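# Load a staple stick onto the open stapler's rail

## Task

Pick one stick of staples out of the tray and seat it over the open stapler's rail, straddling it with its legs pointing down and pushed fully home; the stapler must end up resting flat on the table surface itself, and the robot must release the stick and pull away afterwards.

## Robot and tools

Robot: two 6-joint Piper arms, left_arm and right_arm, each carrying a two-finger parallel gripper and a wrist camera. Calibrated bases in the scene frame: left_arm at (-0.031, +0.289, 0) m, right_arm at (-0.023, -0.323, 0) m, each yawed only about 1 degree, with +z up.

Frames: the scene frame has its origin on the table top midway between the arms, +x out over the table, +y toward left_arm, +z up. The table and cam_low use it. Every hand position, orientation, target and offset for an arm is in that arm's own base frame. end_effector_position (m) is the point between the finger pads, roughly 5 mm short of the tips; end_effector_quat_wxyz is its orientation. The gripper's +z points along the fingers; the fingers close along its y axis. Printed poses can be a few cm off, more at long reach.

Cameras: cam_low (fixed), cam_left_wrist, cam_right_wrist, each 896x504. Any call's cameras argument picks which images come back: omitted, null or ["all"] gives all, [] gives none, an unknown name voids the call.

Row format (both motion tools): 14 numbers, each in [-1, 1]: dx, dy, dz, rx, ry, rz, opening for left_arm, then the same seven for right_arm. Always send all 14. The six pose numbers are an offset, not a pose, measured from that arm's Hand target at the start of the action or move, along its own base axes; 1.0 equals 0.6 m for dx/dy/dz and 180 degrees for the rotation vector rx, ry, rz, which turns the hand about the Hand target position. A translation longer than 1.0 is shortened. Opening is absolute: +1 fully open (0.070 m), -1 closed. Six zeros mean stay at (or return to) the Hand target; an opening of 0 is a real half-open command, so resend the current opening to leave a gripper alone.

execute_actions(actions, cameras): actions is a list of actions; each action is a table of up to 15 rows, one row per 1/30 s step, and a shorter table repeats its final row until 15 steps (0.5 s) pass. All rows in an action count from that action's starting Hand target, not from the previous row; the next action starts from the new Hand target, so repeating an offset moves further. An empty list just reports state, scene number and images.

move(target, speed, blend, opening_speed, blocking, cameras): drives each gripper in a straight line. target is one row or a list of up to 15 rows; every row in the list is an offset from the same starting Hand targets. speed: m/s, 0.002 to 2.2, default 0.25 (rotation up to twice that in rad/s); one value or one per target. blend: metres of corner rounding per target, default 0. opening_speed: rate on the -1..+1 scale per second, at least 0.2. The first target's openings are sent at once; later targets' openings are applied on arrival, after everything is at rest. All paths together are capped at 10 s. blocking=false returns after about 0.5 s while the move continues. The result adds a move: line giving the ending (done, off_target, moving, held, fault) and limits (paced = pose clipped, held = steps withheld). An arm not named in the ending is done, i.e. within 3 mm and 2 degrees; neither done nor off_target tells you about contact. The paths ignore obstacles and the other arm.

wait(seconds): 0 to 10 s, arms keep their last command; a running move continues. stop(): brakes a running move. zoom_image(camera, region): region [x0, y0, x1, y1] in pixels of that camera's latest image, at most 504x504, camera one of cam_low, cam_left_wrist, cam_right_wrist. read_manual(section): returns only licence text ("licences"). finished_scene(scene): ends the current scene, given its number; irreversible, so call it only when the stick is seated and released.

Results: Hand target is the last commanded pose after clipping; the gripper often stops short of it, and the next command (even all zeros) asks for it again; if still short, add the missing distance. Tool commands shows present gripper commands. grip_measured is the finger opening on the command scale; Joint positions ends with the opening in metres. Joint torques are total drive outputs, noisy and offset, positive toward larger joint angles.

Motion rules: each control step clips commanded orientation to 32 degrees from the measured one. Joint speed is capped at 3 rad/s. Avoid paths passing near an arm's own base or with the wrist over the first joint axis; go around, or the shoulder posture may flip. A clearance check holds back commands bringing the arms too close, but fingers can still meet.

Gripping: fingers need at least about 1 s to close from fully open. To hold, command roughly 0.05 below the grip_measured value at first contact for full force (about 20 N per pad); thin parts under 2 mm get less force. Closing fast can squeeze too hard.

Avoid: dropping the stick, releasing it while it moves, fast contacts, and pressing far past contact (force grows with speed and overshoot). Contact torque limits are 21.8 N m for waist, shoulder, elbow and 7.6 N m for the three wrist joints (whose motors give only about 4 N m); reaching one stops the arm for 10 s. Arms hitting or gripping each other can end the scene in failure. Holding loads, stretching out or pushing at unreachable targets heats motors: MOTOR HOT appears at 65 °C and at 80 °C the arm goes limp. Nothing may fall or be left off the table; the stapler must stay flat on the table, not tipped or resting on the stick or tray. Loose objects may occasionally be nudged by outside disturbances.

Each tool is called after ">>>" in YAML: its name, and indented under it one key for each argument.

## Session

>>> execute_actions:
  actions: []

Scene clock: 0.00 s.
left_arm: end_effector_position=(+0.3037, -0.3656, +0.1410) grip_measured=+1.00 end_effector_quat_wxyz=(+0.189, -0.014, +0.980, -0.060) | right_arm: end_effector_position=(+0.3137, +0.0817, +0.2864) grip_measured=+1.00 end_effector_quat_wxyz=(+0.422, -0.038, +0.884, +0.198)
Joint positions: left_arm=[-0.995 2.009 -1.767 0.282 1.119 -1.109 0.07] | right_arm=[-0.022 1.08 -0.991 0.616 0.762 -0.379 0.07]
Joint torques (N m): no reading
Hand target: left_arm +0.3037, -0.3656, +0.1410; +0.189, -0.014, +0.980, -0.060 | right_arm +0.3137, +0.0817, +0.2864; +0.422, -0.038, +0.884, +0.198
Tool commands: left_gripper/opening=+1.0 right_gripper/opening=+1.0

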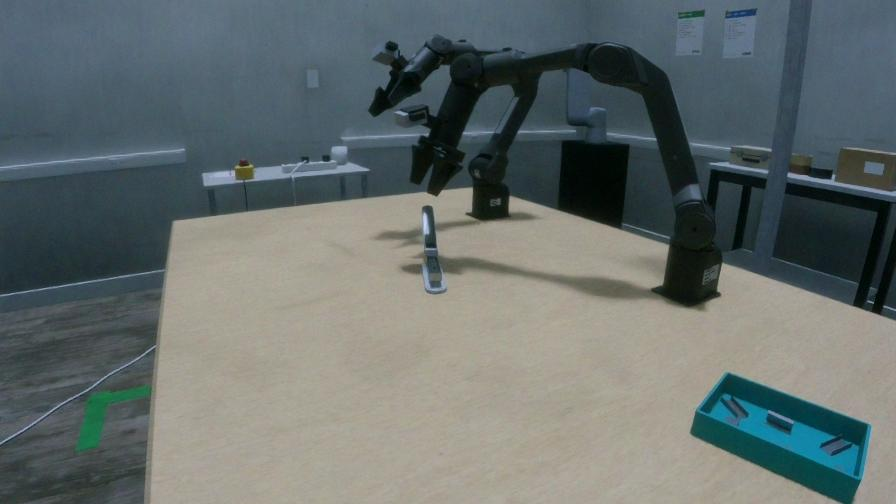

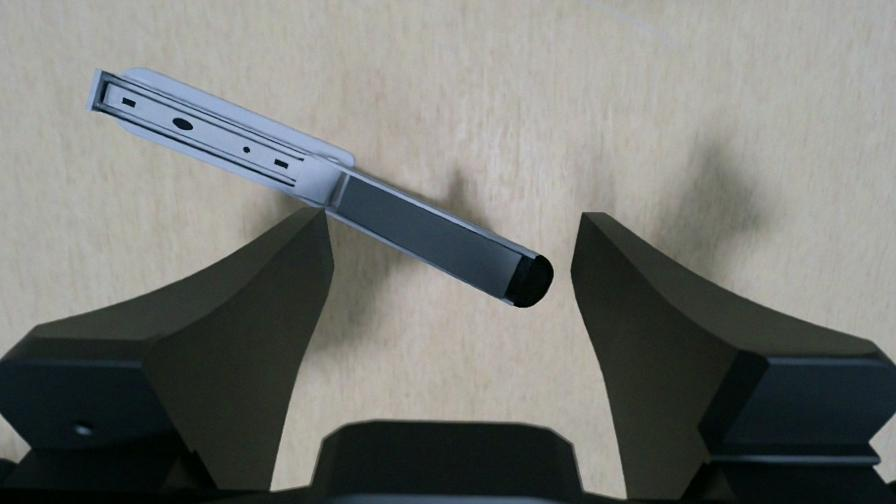

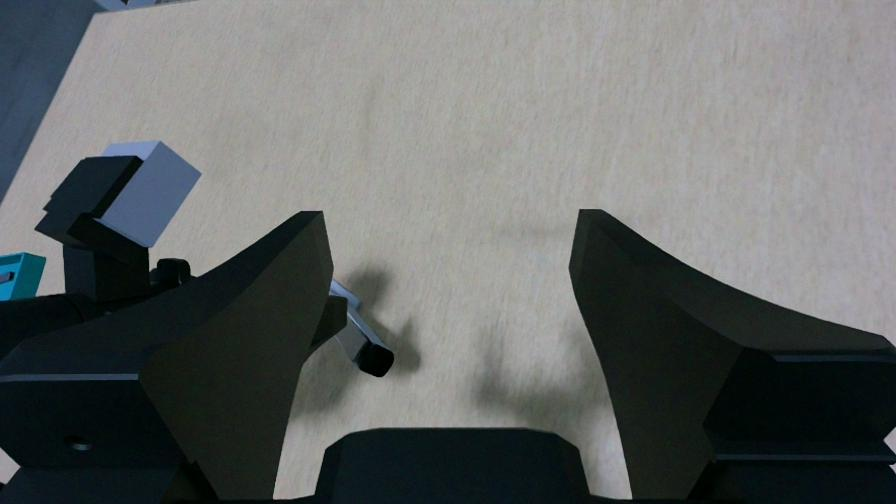

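>>> move:
  target: [0.194,0.526,0.232,0,0,0.155,1,0,0,0,0,0,0,1]
  speed: 0.5
  cameras: []

>>> move:
  target: [-0.3,0.63,-0.05,0,0,0.155,1,0,0,0,0,0,0,1]
  speed: 0.5

Scene clock: 40.13 s.
left_arm: end_effector_position=(+0.4202, -0.0497, +0.2802) grip_measured=+1.00 end_effector_quat_wxyz=(+0.272, -0.239, +0.931, -0.047) | right_arm: end_effector_position=(+0.3137, +0.0817, +0.2864) grip_measured=+1.00 end_effector_quat_wxyz=(+0.422, -0.038, +0.884, +0.198)
Joint positions: left_arm=[-0.192 1.669 -1.767 0.153 1.216 -0.709 0.07] | right_arm=[-0.022 1.08 -0.991 0.616 0.762 -0.379 0.07]
Joint torques (N m): left_arm=[-0.44 -4.26 -5.59 0.18 -0.38 0.16] | right_arm=[0.65 -1.64 -4.05 0.33 -0.63 -0.04]
Hand target: left_arm +0.4201, -0.0500, +0.2802; +0.198, -0.250, +0.948, -0.013 | right_arm +0.3137, +0.0817, +0.2864; +0.422, -0.038, +0.884, +0.198
Off the commanded pose: left_arm 0.000 m, 10 deg | right_arm 0.000 m, 0 deg.
joint sent to its limit (left arm) — joint 5 (wrist pitch), upper limit. The joint targets are off in orientation, not in position.
move: off_target (left_arm)

Scene clock: 41.63 s.
left_arm: end_effector_position=(+0.2405, +0.3284, +0.2496) grip_measured=+1.00 end_effector_quat_wxyz=(+0.227, -0.469, +0.852, +0.052) | right_arm: end_effector_position=(+0.3137, +0.0817, +0.2864) grip_measured=+1.00 end_effector_quat_wxyz=(+0.422, -0.038, +0.884, +0.198)
Joint positions: left_arm=[1.006 1.654 -1.664 -0.133 1.215 0.016 0.07] | right_arm=[-0.022 1.08 -0.991 0.616 0.762 -0.379 0.07]
Joint torques (N m): left_arm=[-0.53 -5.48 -5.58 -0.1 -0.3 0.31] | right_arm=[0.66 -1.55 -4.14 0.34 -0.66 -0.01]
Hand target: left_arm +0.2401, +0.3280, +0.2502; +0.196, -0.471, +0.860, +0.035 | right_arm +0.3137, +0.0817, +0.2864; +0.422, -0.038, +0.884, +0.198
Off the commanded pose: left_arm 0.001 m, 4 deg | right_arm 0.000 m, 0 deg.
joint sent to its limit (left arm) — joint 5 (wrist pitch), upper limit. The joint targets are off in orientation, not in position.
move: off_target (left_arm)

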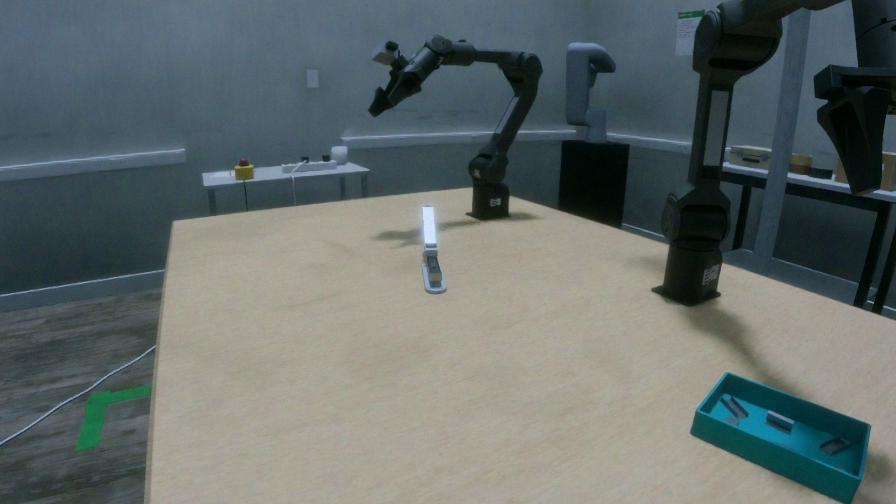

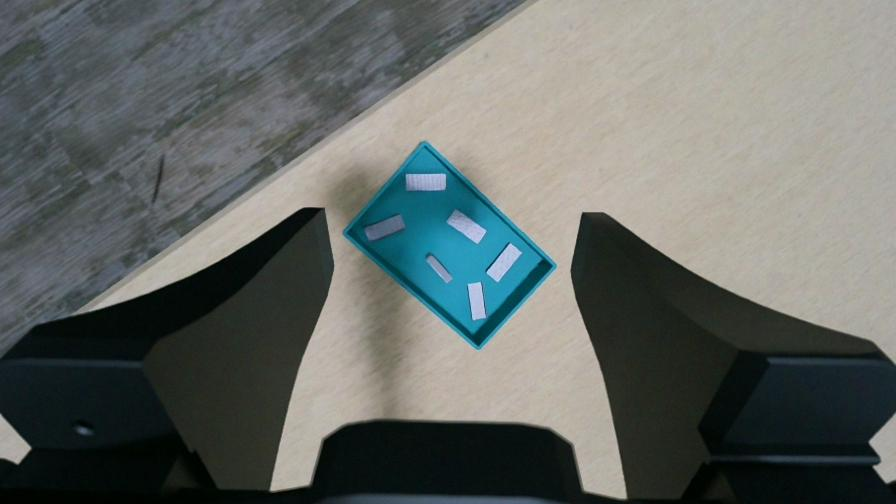

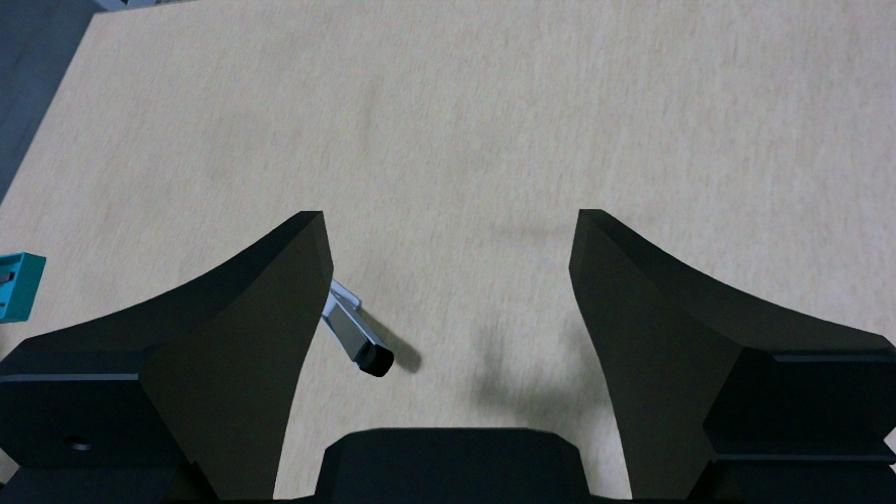

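>>> zoom_image:
  camera: "cam_left_wrist"
  region: [335, 130, 565, 360]

Scaled by 2.191.

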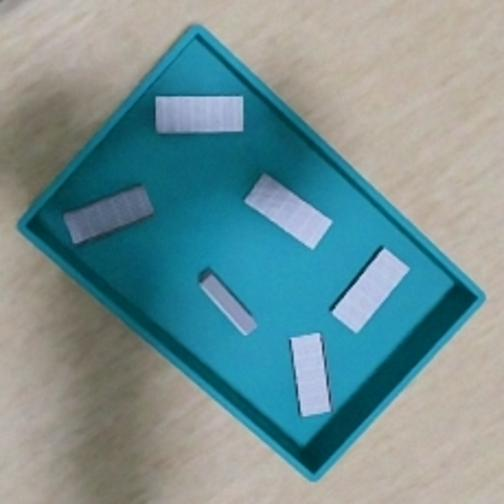

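>>> move:
  target: [0.05,-0.0633,-0.25,-0.1216,0.0528,0.3034,1,0,0,0,0,0,0,1]
  speed: 0.3
  cameras: ["cam_left_wrist"]

>>> zoom_image:
  camera: "cam_left_wrist"
  region: [330, 60, 580, 310]

Scene clock: 91.83 s.
left_arm: end_effector_position=(+0.2698, +0.2900, +0.0992) grip_measured=+1.00 end_effector_quat_wxyz=(-0.028, +0.833, -0.553, +0.005) | right_arm: end_effector_position=(+0.3137, +0.0817, +0.2864) grip_measured=+1.00 end_effector_quat_wxyz=(+0.422, -0.038, +0.884, +0.198)
Joint positions: left_arm=[0.822 1.937 -1.553 0 1.216 -1.148 0.07] | right_arm=[-0.022 1.08 -0.991 0.616 0.762 -0.379 0.07]
Joint torques (N m): left_arm=[-0.31 -7.22 -5.8 0.08 0 0.46] | right_arm=[0.68 -1.59 -3.88 0.36 -0.61 0]
Hand target: left_arm +0.2701, +0.2901, +0.1002; +0.000, +0.833, -0.553, +0.000 | right_arm +0.3137, +0.0817, +0.2864; +0.422, -0.038, +0.884, +0.198
Off the commanded pose: left_arm 0.001 m, 3 deg | right_arm 0.000 m, 0 deg.
joint sent to its limit (left arm) — joint 5 (wrist pitch), upper limit. The joint targets are off in orientation, not in position.
move: off_target (left_arm)

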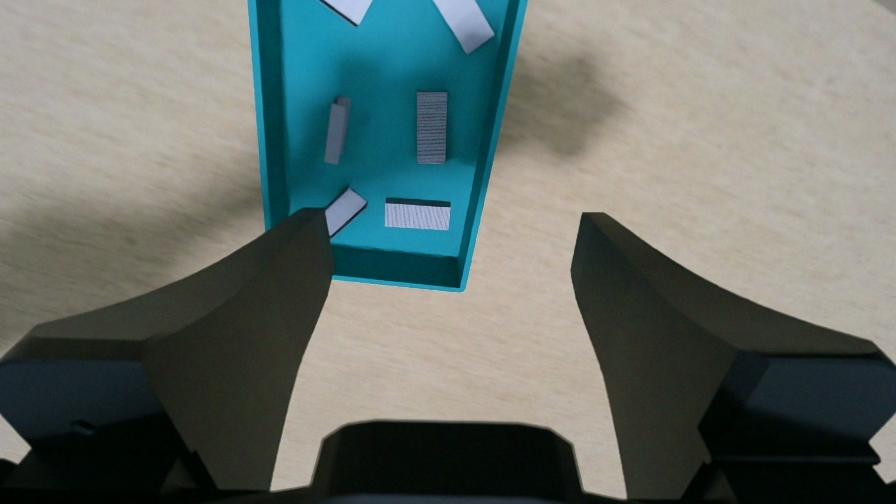

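Scaled by 2.016.

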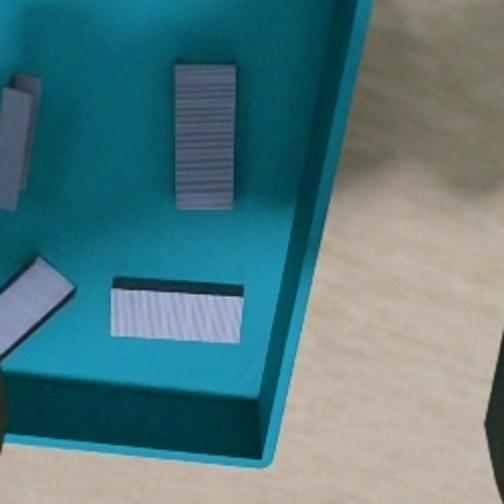

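>>> move:
  target:
    - [-0.0118,0.0063,-0.06,0,0,0,-0.2,0,0,0,0,0,0,1]
    - [-0.0118,0.0063,-0.138,0,0,0,-0.2,0,0,0,0,0,0,1]
  speed: [0.12,0.06]
  cameras: ["cam_left_wrist","cam_low"]

>>> zoom_image:
  camera: "cam_left_wrist"
  region: [350, 120, 550, 320]

>>> zoom_image:
  camera: "cam_low"
  region: [680, 350, 880, 500]

Scene clock: 112.97 s.
left_arm: end_effector_position=(+0.2629, +0.2938, +0.0167) grip_measured=-0.20 end_effector_quat_wxyz=(+0.001, +0.833, -0.553, +0.000) | right_arm: end_effector_position=(+0.3137, +0.0817, +0.2864) grip_measured=+1.00 end_effector_quat_wxyz=(+0.422, -0.038, +0.884, +0.198)
Joint positions: left_arm=[0.841 2.074 -1.432 0 1.018 -1.128 0.028] | right_arm=[-0.022 1.08 -0.991 0.616 0.762 -0.379 0.07]
Joint torques (N m): left_arm=[-0.79 -7 -5.97 0 0.03 0.15] | right_arm=[0.7 -1.68 -3.85 0.33 -0.62 0.02]
Hand target: left_arm +0.2630, +0.2938, +0.0174; +0.000, +0.833, -0.553, +0.000 | right_arm +0.3137, +0.0817, +0.2864; +0.422, -0.038, +0.884, +0.198
Off the commanded pose: left_arm 0.001 m, 0 deg | right_arm 0.000 m, 0 deg.
move: done
Images, in order (width x height): cam_low 896x504, cam_left_wrist 896x504.

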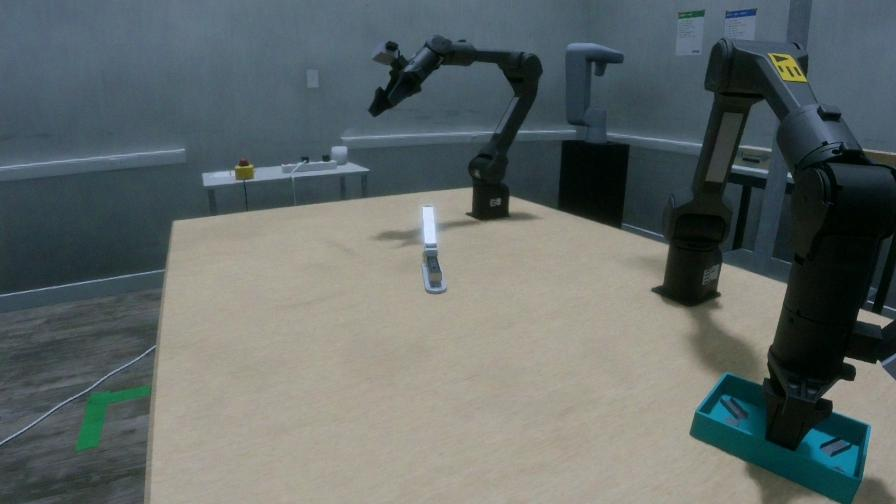

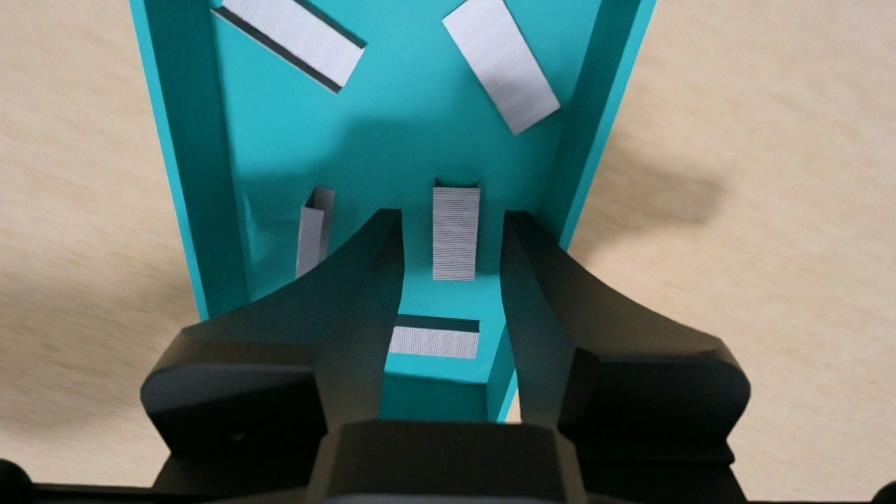

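Scaled by 2.520.

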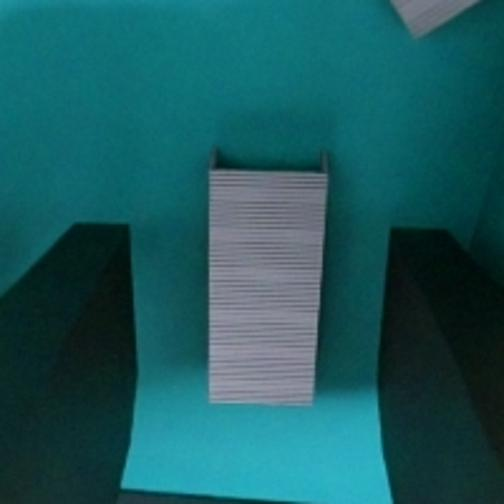

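Scaled by 2.520.

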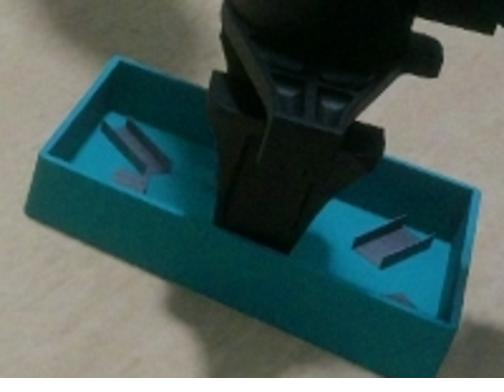

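>>> move:
  target:
    - [-0.0062,0.0133,-0.0118,0,0,0,-0.2,0,0,0,0,0,0,1]
    - [-0.0062,0.0133,-0.0118,0,0,0,-0.67,0,0,0,0,0,0,1]
  speed: 0.04
  opening_speed: 0.5
  cameras: ["cam_left_wrist"]

>>> zoom_image:
  camera: "cam_left_wrist"
  region: [370, 130, 530, 330]

Scene clock: 125.63 s.
left_arm: end_effector_position=(+0.2593, +0.3018, +0.0103) grip_measured=-0.64 end_effector_quat_wxyz=(+0.000, +0.833, -0.553, +0.000) | right_arm: end_effector_position=(+0.3137, +0.0817, +0.2864) grip_measured=+1.00 end_effector_quat_wxyz=(+0.422, -0.038, +0.884, +0.198)
Joint positions: left_arm=[0.861 2.095 -1.441 0 1.005 -1.107 0.013] | right_arm=[-0.022 1.08 -0.991 0.616 0.762 -0.379 0.07]
Joint torques (N m): left_arm=[-0.52 -6.77 -5.56 0.11 0.02 0.14] | right_arm=[0.6 -1.47 -3.92 0.3 -0.6 -0.02]
Hand target: left_arm +0.2593, +0.3018, +0.0103; +0.000, +0.833, -0.553, +0.000 | right_arm +0.3137, +0.0817, +0.2864; +0.422, -0.038, +0.884, +0.198
Off the commanded pose: left_arm 0.000 m, 0 deg | right_arm 0.000 m, 0 deg.
move: done

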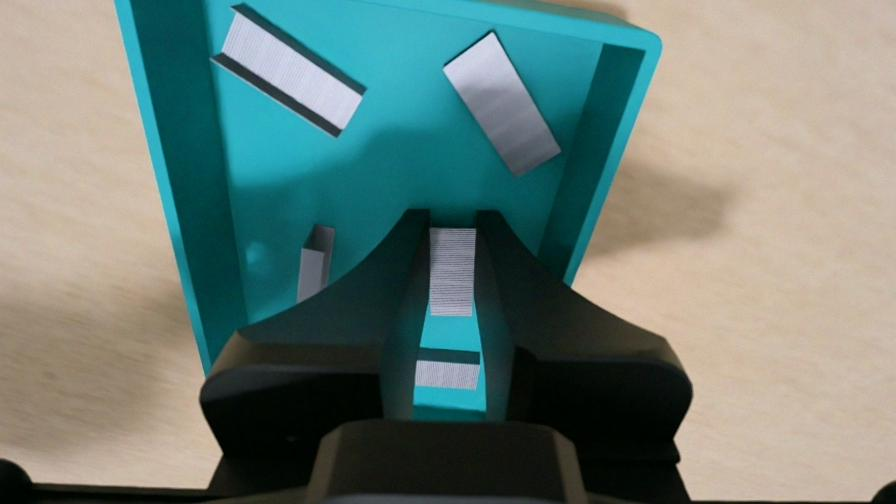

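Scaled by 2.520.

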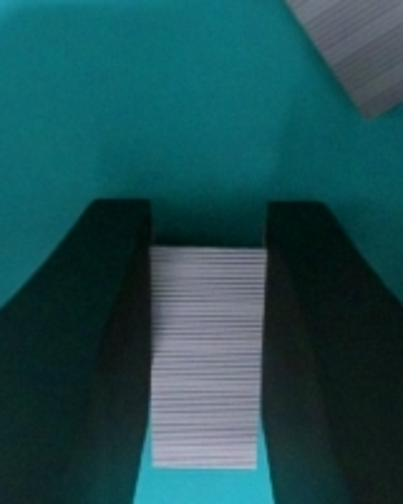

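>>> move:
  target:
    - [0,0,0.233,0,0,0,-0.69,0,0,0,0,0,0,1]
    - [0.218,-0.42,0.233,0,0,-0.12,-0.69,0,0,0,0,0,0,1]
    - [0.153,-0.888,0.183,0,0,-0.249,-0.69,0,0,0,0,0,0,1]
  speed: [0.12,0.3,0.3]
  blend: [0,0.05,0]

>>> zoom_image:
  camera: "cam_left_wrist"
  region: [330, 50, 580, 330]

Scene clock: 146.10 s.
left_arm: end_effector_position=(+0.3510, -0.2311, +0.1194) grip_measured=-0.64 end_effector_quat_wxyz=(+0.026, -0.558, +0.827, -0.064) | right_arm: end_effector_position=(+0.3137, +0.0817, +0.2864) grip_measured=+1.00 end_effector_quat_wxyz=(+0.422, -0.038, +0.884, +0.198)
Joint positions: left_arm=[-0.582 1.949 -1.646 -0.001 1.216 -1.768 0.013] | right_arm=[-0.022 1.08 -0.991 0.616 0.762 -0.379 0.07]
Joint torques (N m): left_arm=[0.67 -7.48 -5.39 0.14 0.05 0.4] | right_arm=[0.58 -1.52 -3.99 0.31 -0.58 -0.03]
Hand target: left_arm +0.3511, -0.2310, +0.1201; +0.000, -0.559, +0.829, +0.000 | right_arm +0.3137, +0.0817, +0.2864; +0.422, -0.038, +0.884, +0.198
Off the commanded pose: left_arm 0.001 m, 8 deg | right_arm 0.000 m, 0 deg.
joint sent to its limit (left arm) — joint 5 (wrist pitch), upper limit. The joint targets are off in orientation, not in position.
move: off_target (left_arm)

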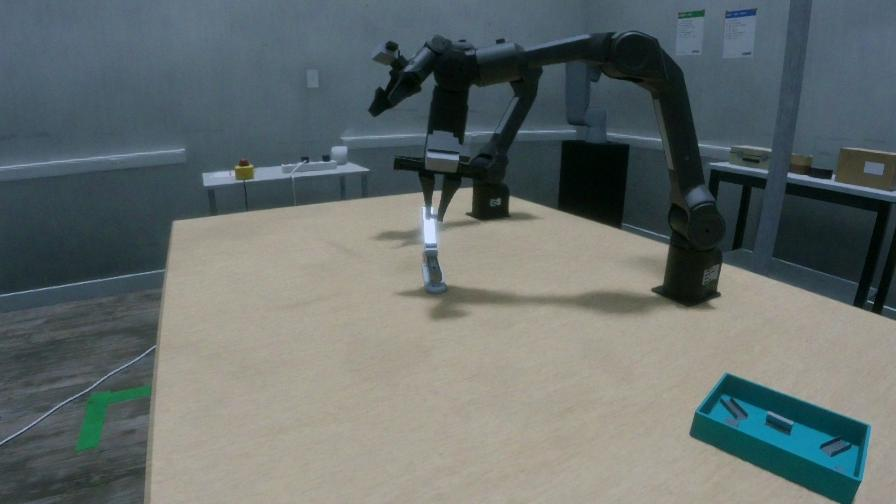

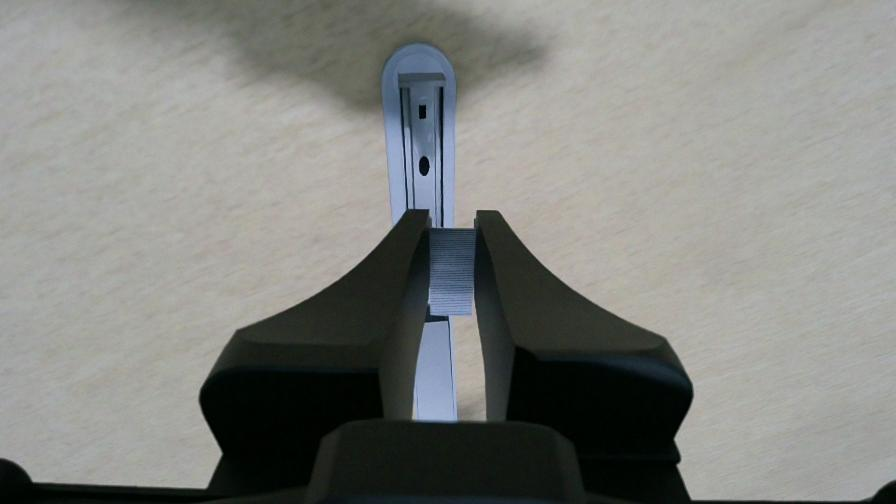

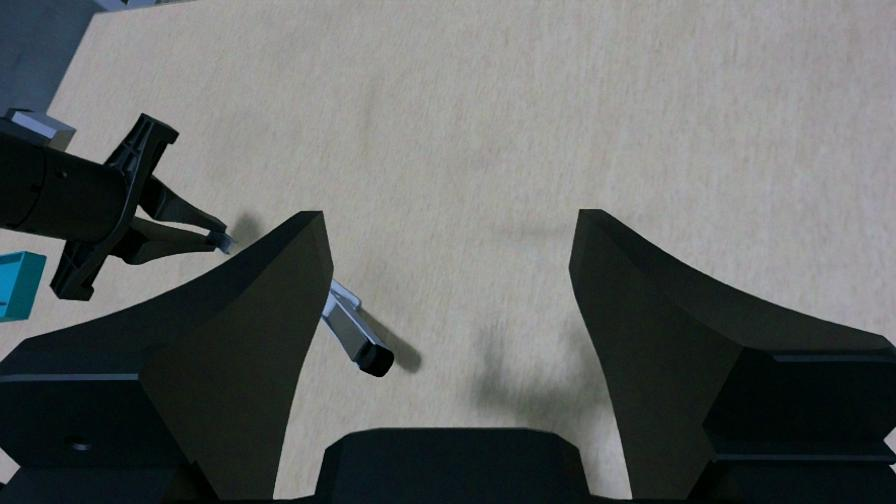

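Scaled by 1.800.

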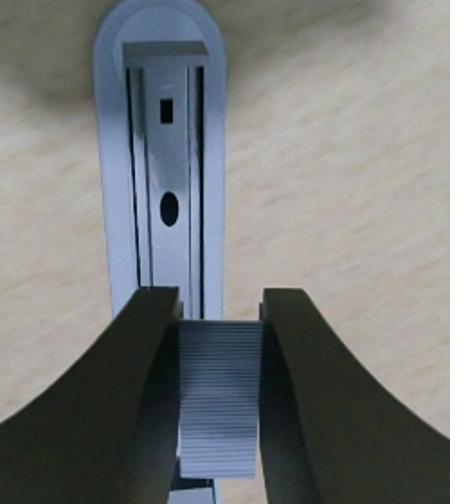

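>>> move:
  target: [0.0007,0.0015,-0.12,0,0,0,-0.69,0,0,0,0,0,0,1]
  speed: 0.12
  cameras: ["cam_left_wrist"]

>>> zoom_image:
  camera: "cam_left_wrist"
  region: [350, 80, 550, 330]

Scene clock: 164.87 s.
left_arm: end_effector_position=(+0.3512, -0.2303, +0.0475) grip_measured=-0.64 end_effector_quat_wxyz=(-0.001, -0.559, +0.829, +0.001) | right_arm: end_effector_position=(+0.3137, +0.0817, +0.2864) grip_measured=+1.00 end_effector_quat_wxyz=(+0.422, -0.038, +0.884, +0.198)
Joint positions: left_arm=[-0.58 2.119 -1.643 -0.001 1.184 -1.766 0.013] | right_arm=[-0.022 1.08 -0.991 0.616 0.762 -0.379 0.07]
Joint torques (N m): left_arm=[0.83 -8.03 -6.09 0.12 -0.01 0.47] | right_arm=[0.5 -1.79 -3.78 0.29 -0.6 0.03]
Hand target: left_arm +0.3516, -0.2301, +0.0481; +0.000, -0.559, +0.829, +0.000 | right_arm +0.3137, +0.0817, +0.2864; +0.422, -0.038, +0.884, +0.198
Off the commanded pose: left_arm 0.001 m, 0 deg | right_arm 0.000 m, 0 deg.
move: done

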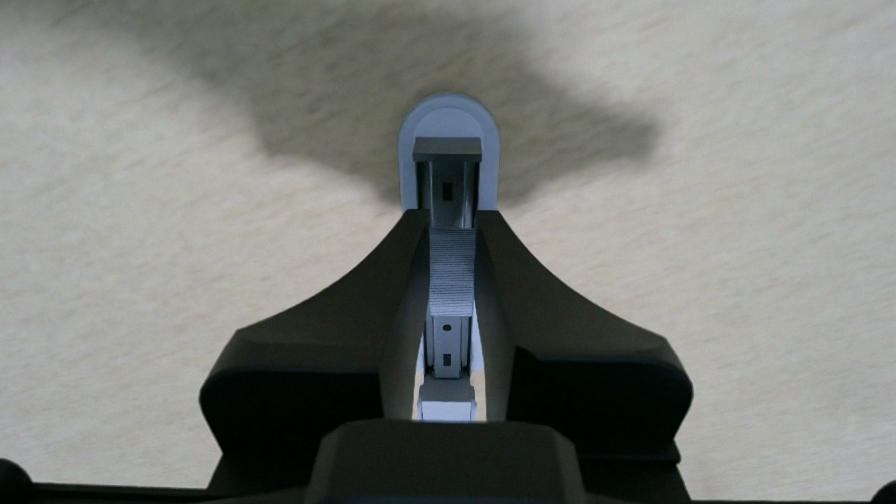

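Scaled by 2.016.

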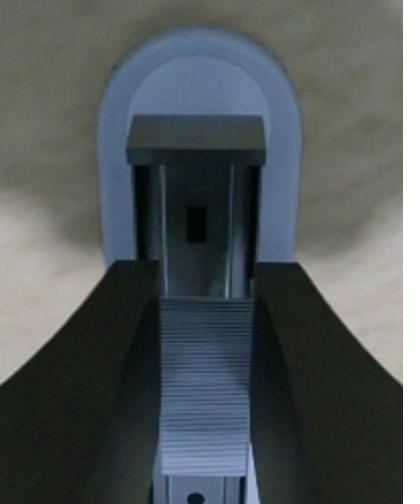

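>>> move:
  target: [-0.0024,0.001,-0.015,0,0,0,-0.69,0,0,0,0,0,0,1]
  speed: 0.04
  cameras: ["cam_left_wrist"]

>>> zoom_image:
  camera: "cam_left_wrist"
  region: [380, 120, 520, 390]

Scene clock: 179.23 s.
left_arm: end_effector_position=(+0.3500, -0.2296, +0.0392) grip_measured=-0.64 end_effector_quat_wxyz=(+0.000, -0.559, +0.829, +0.000) | right_arm: end_effector_position=(+0.3137, +0.0817, +0.2864) grip_measured=+1.00 end_effector_quat_wxyz=(+0.422, -0.038, +0.884, +0.198)
Joint positions: left_arm=[-0.58 2.122 -1.614 -0.001 1.15 -1.766 0.013] | right_arm=[-0.022 1.08 -0.991 0.616 0.762 -0.379 0.07]
Joint torques (N m): left_arm=[-0.59 -5.95 -5.72 0.11 0.01 0.22] | right_arm=[0.49 -1.59 -3.99 0.28 -0.57 0.01]
Hand target: left_arm +0.3501, -0.2295, +0.0391; +0.000, -0.559, +0.829, +0.000 | right_arm +0.3137, +0.0817, +0.2864; +0.422, -0.038, +0.884, +0.198
Off the commanded pose: left_arm 0.000 m, 0 deg | right_arm 0.000 m, 0 deg.
move: done

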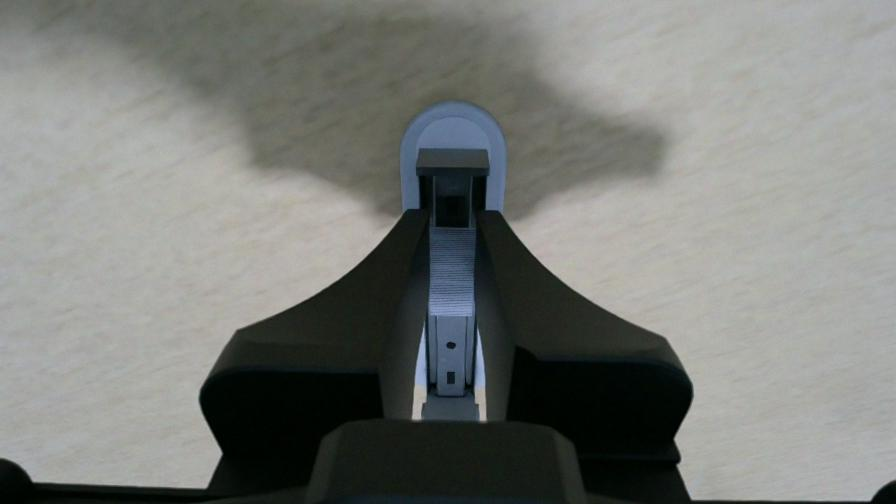

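Scaled by 1.867.

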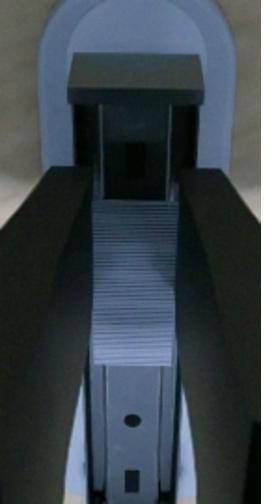

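>>> move:
  target: [0,0,-0.0135,0,0,0,-0.69,0,0,0,0,0,0,1]
  speed: 0.025
  cameras: ["cam_left_wrist"]

>>> zoom_image:
  camera: "cam_left_wrist"
  region: [380, 120, 520, 390]

Scene clock: 188.07 s.
left_arm: end_effector_position=(+0.3502, -0.2297, +0.0310) grip_measured=-0.64 end_effector_quat_wxyz=(+0.000, -0.559, +0.829, +0.000) | right_arm: end_effector_position=(+0.3137, +0.0817, +0.2864) grip_measured=+1.00 end_effector_quat_wxyz=(+0.422, -0.038, +0.884, +0.198)
Joint positions: left_arm=[-0.58 2.133 -1.599 -0.001 1.124 -1.766 0.013] | right_arm=[-0.022 1.08 -0.991 0.616 0.762 -0.379 0.07]
Joint torques (N m): left_arm=[-0.63 -6.48 -5.02 0.07 -0.02 0.15] | right_arm=[0.61 -1.41 -3.87 0.3 -0.56 -0.03]
Hand target: left_arm +0.3501, -0.2295, +0.0310; +0.000, -0.559, +0.829, +0.000 | right_arm +0.3137, +0.0817, +0.2864; +0.422, -0.038, +0.884, +0.198
Off the commanded pose: left_arm 0.000 m, 0 deg | right_arm 0.000 m, 0 deg.
move: done

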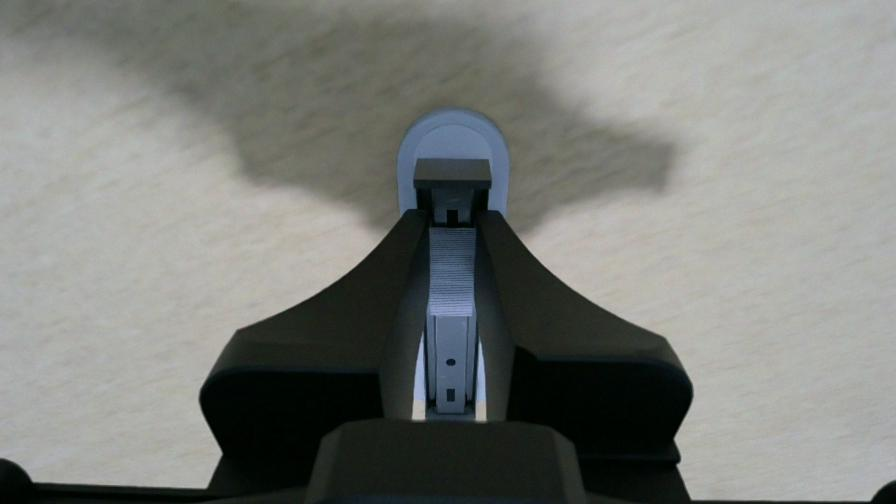

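Scaled by 1.867.

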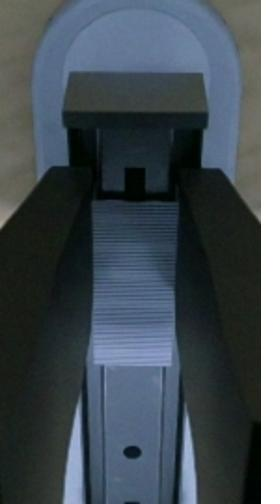

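>>> move:
  target:
    - [0,0,-0.0035,0,0,0,-0.69,0,0,0,0,0,0,1]
    - [0,0,-0.002,0,0,0,-0.4,0,0,0,0,0,0,1]
    - [0,0,0.045,0,0,0,-0.4,0,0,0,0,0,0,1]
  speed: [0.02,0.02,0.05]
  cameras: ["cam_left_wrist","cam_low"]

>>> zoom_image:
  camera: "cam_left_wrist"
  region: [370, 100, 530, 400]

Scene clock: 197.10 s.
left_arm: end_effector_position=(+0.3501, -0.2296, +0.0585) grip_measured=-0.40 end_effector_quat_wxyz=(+0.000, -0.559, +0.829, +0.000) | right_arm: end_effector_position=(+0.3137, +0.0817, +0.2864) grip_measured=+1.00 end_effector_quat_wxyz=(+0.422, -0.038, +0.884, +0.198)
Joint positions: left_arm=[-0.58 2.101 -1.658 -0.001 1.215 -1.766 0.021] | right_arm=[-0.022 1.08 -0.991 0.616 0.762 -0.379 0.07]
Joint torques (N m): left_arm=[-0.42 -6.81 -4.94 0.08 -0.19 0.3] | right_arm=[0.54 -1.4 -3.7 0.31 -0.55 0.01]
Hand target: left_arm +0.3501, -0.2295, +0.0580; +0.000, -0.559, +0.829, +0.000 | right_arm +0.3137, +0.0817, +0.2864; +0.422, -0.038, +0.884, +0.198
Off the commanded pose: left_arm 0.001 m, 0 deg | right_arm 0.000 m, 0 deg.
move: done
Images, in order (width x height): cam_low 896x504, cam_left_wrist 896x504.

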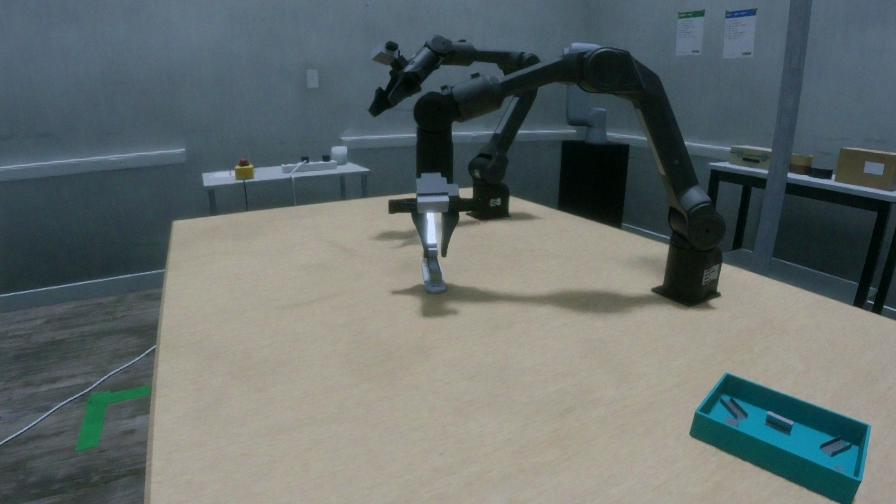

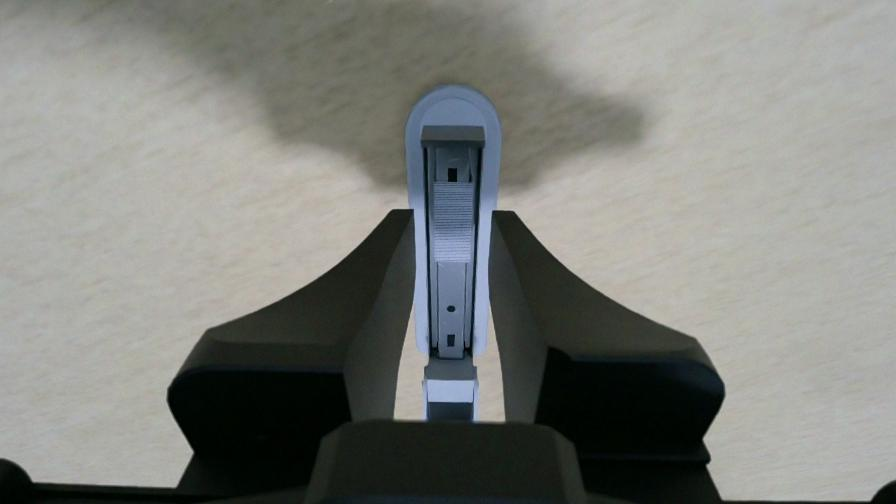

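Scaled by 1.680.

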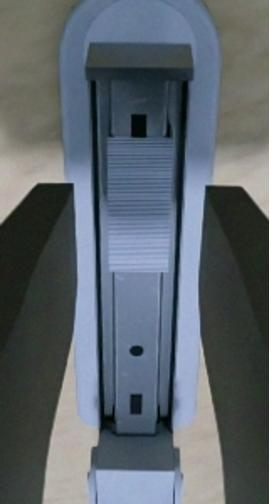

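>>> move:
  target:
    - [-0.0057,-0.0138,0,0,0,0,-1,0,0,0,0,0,0,1]
    - [-0.0057,-0.0138,-0.035,0,0,0,-1,0,0,0,0,0,0,1]
    - [-0.0057,-0.0138,-0.05,0,0,0,-1,0,0,0,0,0,0,1]
  speed: [0.05,0.05,0.015]
  cameras: ["cam_low"]

>>> move:
  target:
    - [0,0,0.07,0,0,0,-1,0,0,0,0,0,0,1]
    - [0.04,0.1,0.12,0,0,0,-1,0,0,0,0,0,0,1]
  speed: 0.1
  cameras: ["cam_left_wrist","cam_low"]

>>> zoom_image:
  camera: "cam_left_wrist"
  region: [370, 100, 530, 420]

>>> zoom_image:
  camera: "cam_low"
  region: [380, 190, 490, 300]

Scene clock: 210.27 s.
left_arm: end_effector_position=(+0.3467, -0.2380, +0.0309) grip_measured=-1.00 end_effector_quat_wxyz=(+0.000, -0.559, +0.829, -0.002) | right_arm: end_effector_position=(+0.3137, +0.0817, +0.2864) grip_measured=+1.00 end_effector_quat_wxyz=(+0.422, -0.038, +0.884, +0.198)
Joint positions: left_arm=[-0.601 2.137 -1.606 -0.001 1.124 -1.787 0] | right_arm=[-0.022 1.08 -0.991 0.616 0.762 -0.379 0.07]
Joint torques (N m): left_arm=[0.63 1.62 -0.1 0.08 -1.87 0.34] | right_arm=[0.5 -1.65 -3.9 0.27 -0.57 0.01]
Hand target: left_arm +0.3467, -0.2378, +0.0280; +0.000, -0.559, +0.829, +0.000 | right_arm +0.3137, +0.0817, +0.2864; +0.422, -0.038, +0.884, +0.198
Off the commanded pose: left_arm 0.003 m, 0 deg | right_arm 0.000 m, 0 deg.
move: done

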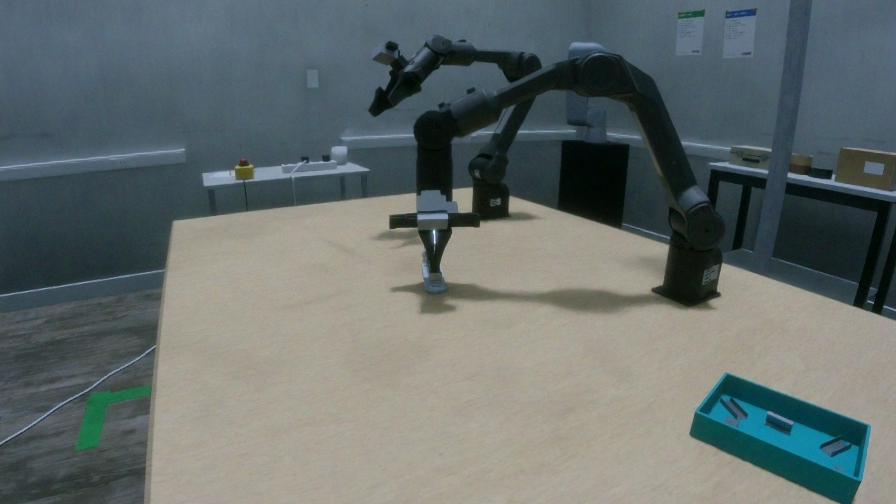

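Scene clock: 211.73 s.
left_arm: end_effector_position=(+0.3710, -0.1775, +0.1003) grip_measured=-1.00 end_effector_quat_wxyz=(+0.020, -0.559, +0.828, -0.035) | right_arm: end_effector_position=(+0.3137, +0.0817, +0.2864) grip_measured=+1.00 end_effector_quat_wxyz=(+0.422, -0.038, +0.884, +0.198)
Joint positions: left_arm=[-0.446 1.972 -1.611 -0.001 1.216 -1.633 0] | right_arm=[-0.022 1.08 -0.991 0.616 0.762 -0.379 0.07]
Joint torques (N m): left_arm=[-0.79 -5.88 -5.31 -0.05 -0.01 0.22] | right_arm=[0.46 -1.48 -4.16 0.29 -0.55 -0.01]
Hand target: left_arm +0.3707, -0.1778, +0.1000; +0.000, -0.559, +0.829, +0.000 | right_arm +0.3137, +0.0817, +0.2864; +0.422, -0.038, +0.884, +0.198
Off the commanded pose: left_arm 0.001 m, 5 deg | right_arm 0.000 m, 0 deg.
joint sent to its limit (left arm) — joint 5 (wrist pitch), upper limit. The joint targets are off in orientation, not in position.
move: off_target (left_arm)
Images, in order (width x height): cam_low 896x504, cam_left_wrist 896x504.

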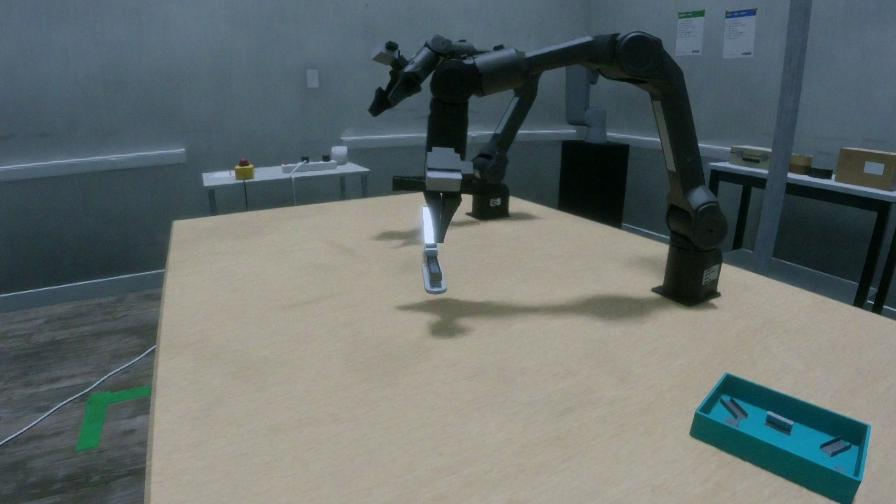

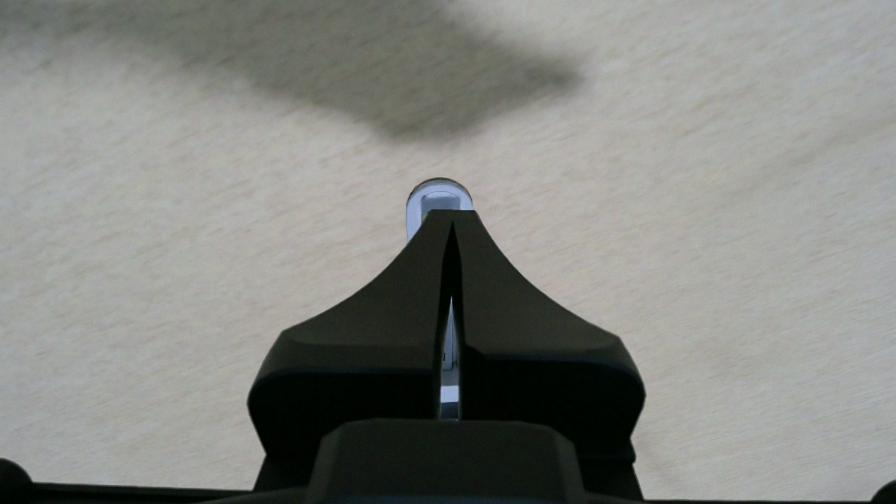

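Scaled by 1.575.

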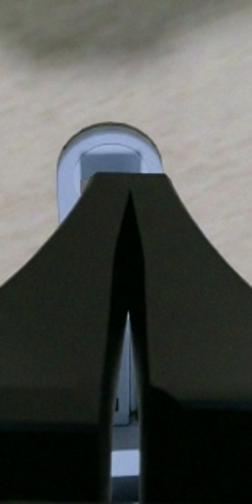

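Scaled by 4.582.

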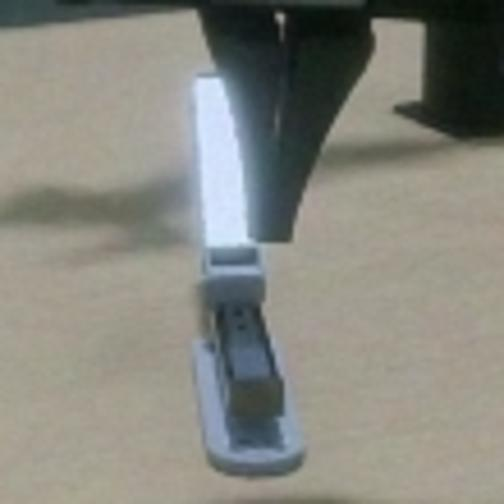

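>>> move:
  target: [0.05,0.12,0.03,0,0,0,-1,0,0,0,0,0,0,1]
  cameras: ["cam_left_wrist","cam_low"]

>>> zoom_image:
  camera: "cam_low"
  region: [380, 190, 490, 300]

>>> zoom_image:
  camera: "cam_left_wrist"
  region: [350, 180, 550, 420]

Scene clock: 223.27 s.
left_arm: end_effector_position=(+0.4008, -0.1053, +0.1176) grip_measured=-1.00 end_effector_quat_wxyz=(+0.042, -0.558, +0.827, -0.048) | right_arm: end_effector_position=(+0.3137, +0.0817, +0.2864) grip_measured=+1.00 end_effector_quat_wxyz=(+0.422, -0.038, +0.884, +0.198)
Joint positions: left_arm=[-0.257 1.937 -1.622 0 1.216 -1.444 0] | right_arm=[-0.022 1.08 -0.991 0.616 0.762 -0.379 0.07]
Joint torques (N m): left_arm=[-0.74 -6.54 -5.28 -0.08 -0.02 0.15] | right_arm=[0.62 -1.48 -3.94 0.25 -0.59 0.03]
Hand target: left_arm +0.4007, -0.1058, +0.1180; +0.000, -0.559, +0.829, +0.000 | right_arm +0.3137, +0.0817, +0.2864; +0.422, -0.038, +0.884, +0.198
Off the commanded pose: left_arm 0.001 m, 7 deg | right_arm 0.000 m, 0 deg.
joint sent to its limit (left arm) — joint 5 (wrist pitch), upper limit. The joint targets are off in orientation, not in position.
move: off_target (left_arm)
Images, in order (width x height): cam_low 896x504, cam_left_wrist 896x504.

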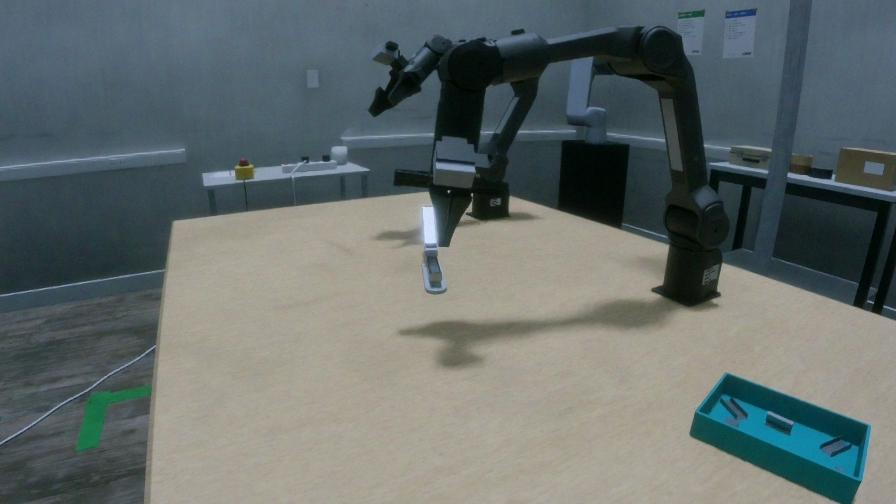

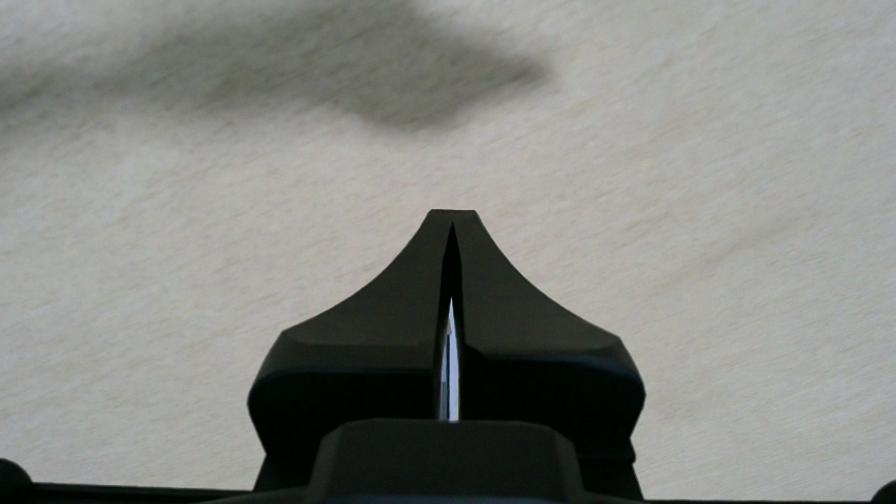

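Scaled by 4.582.

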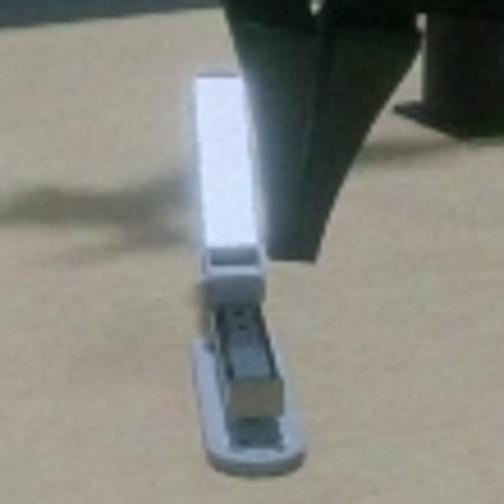

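Scaled by 2.100.

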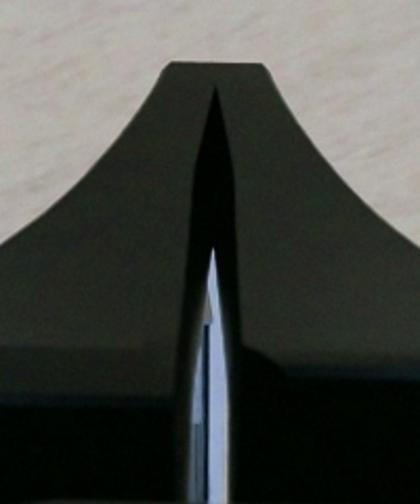

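>>> finished_scene:
  scene: 2

The scene is finished: the task was done.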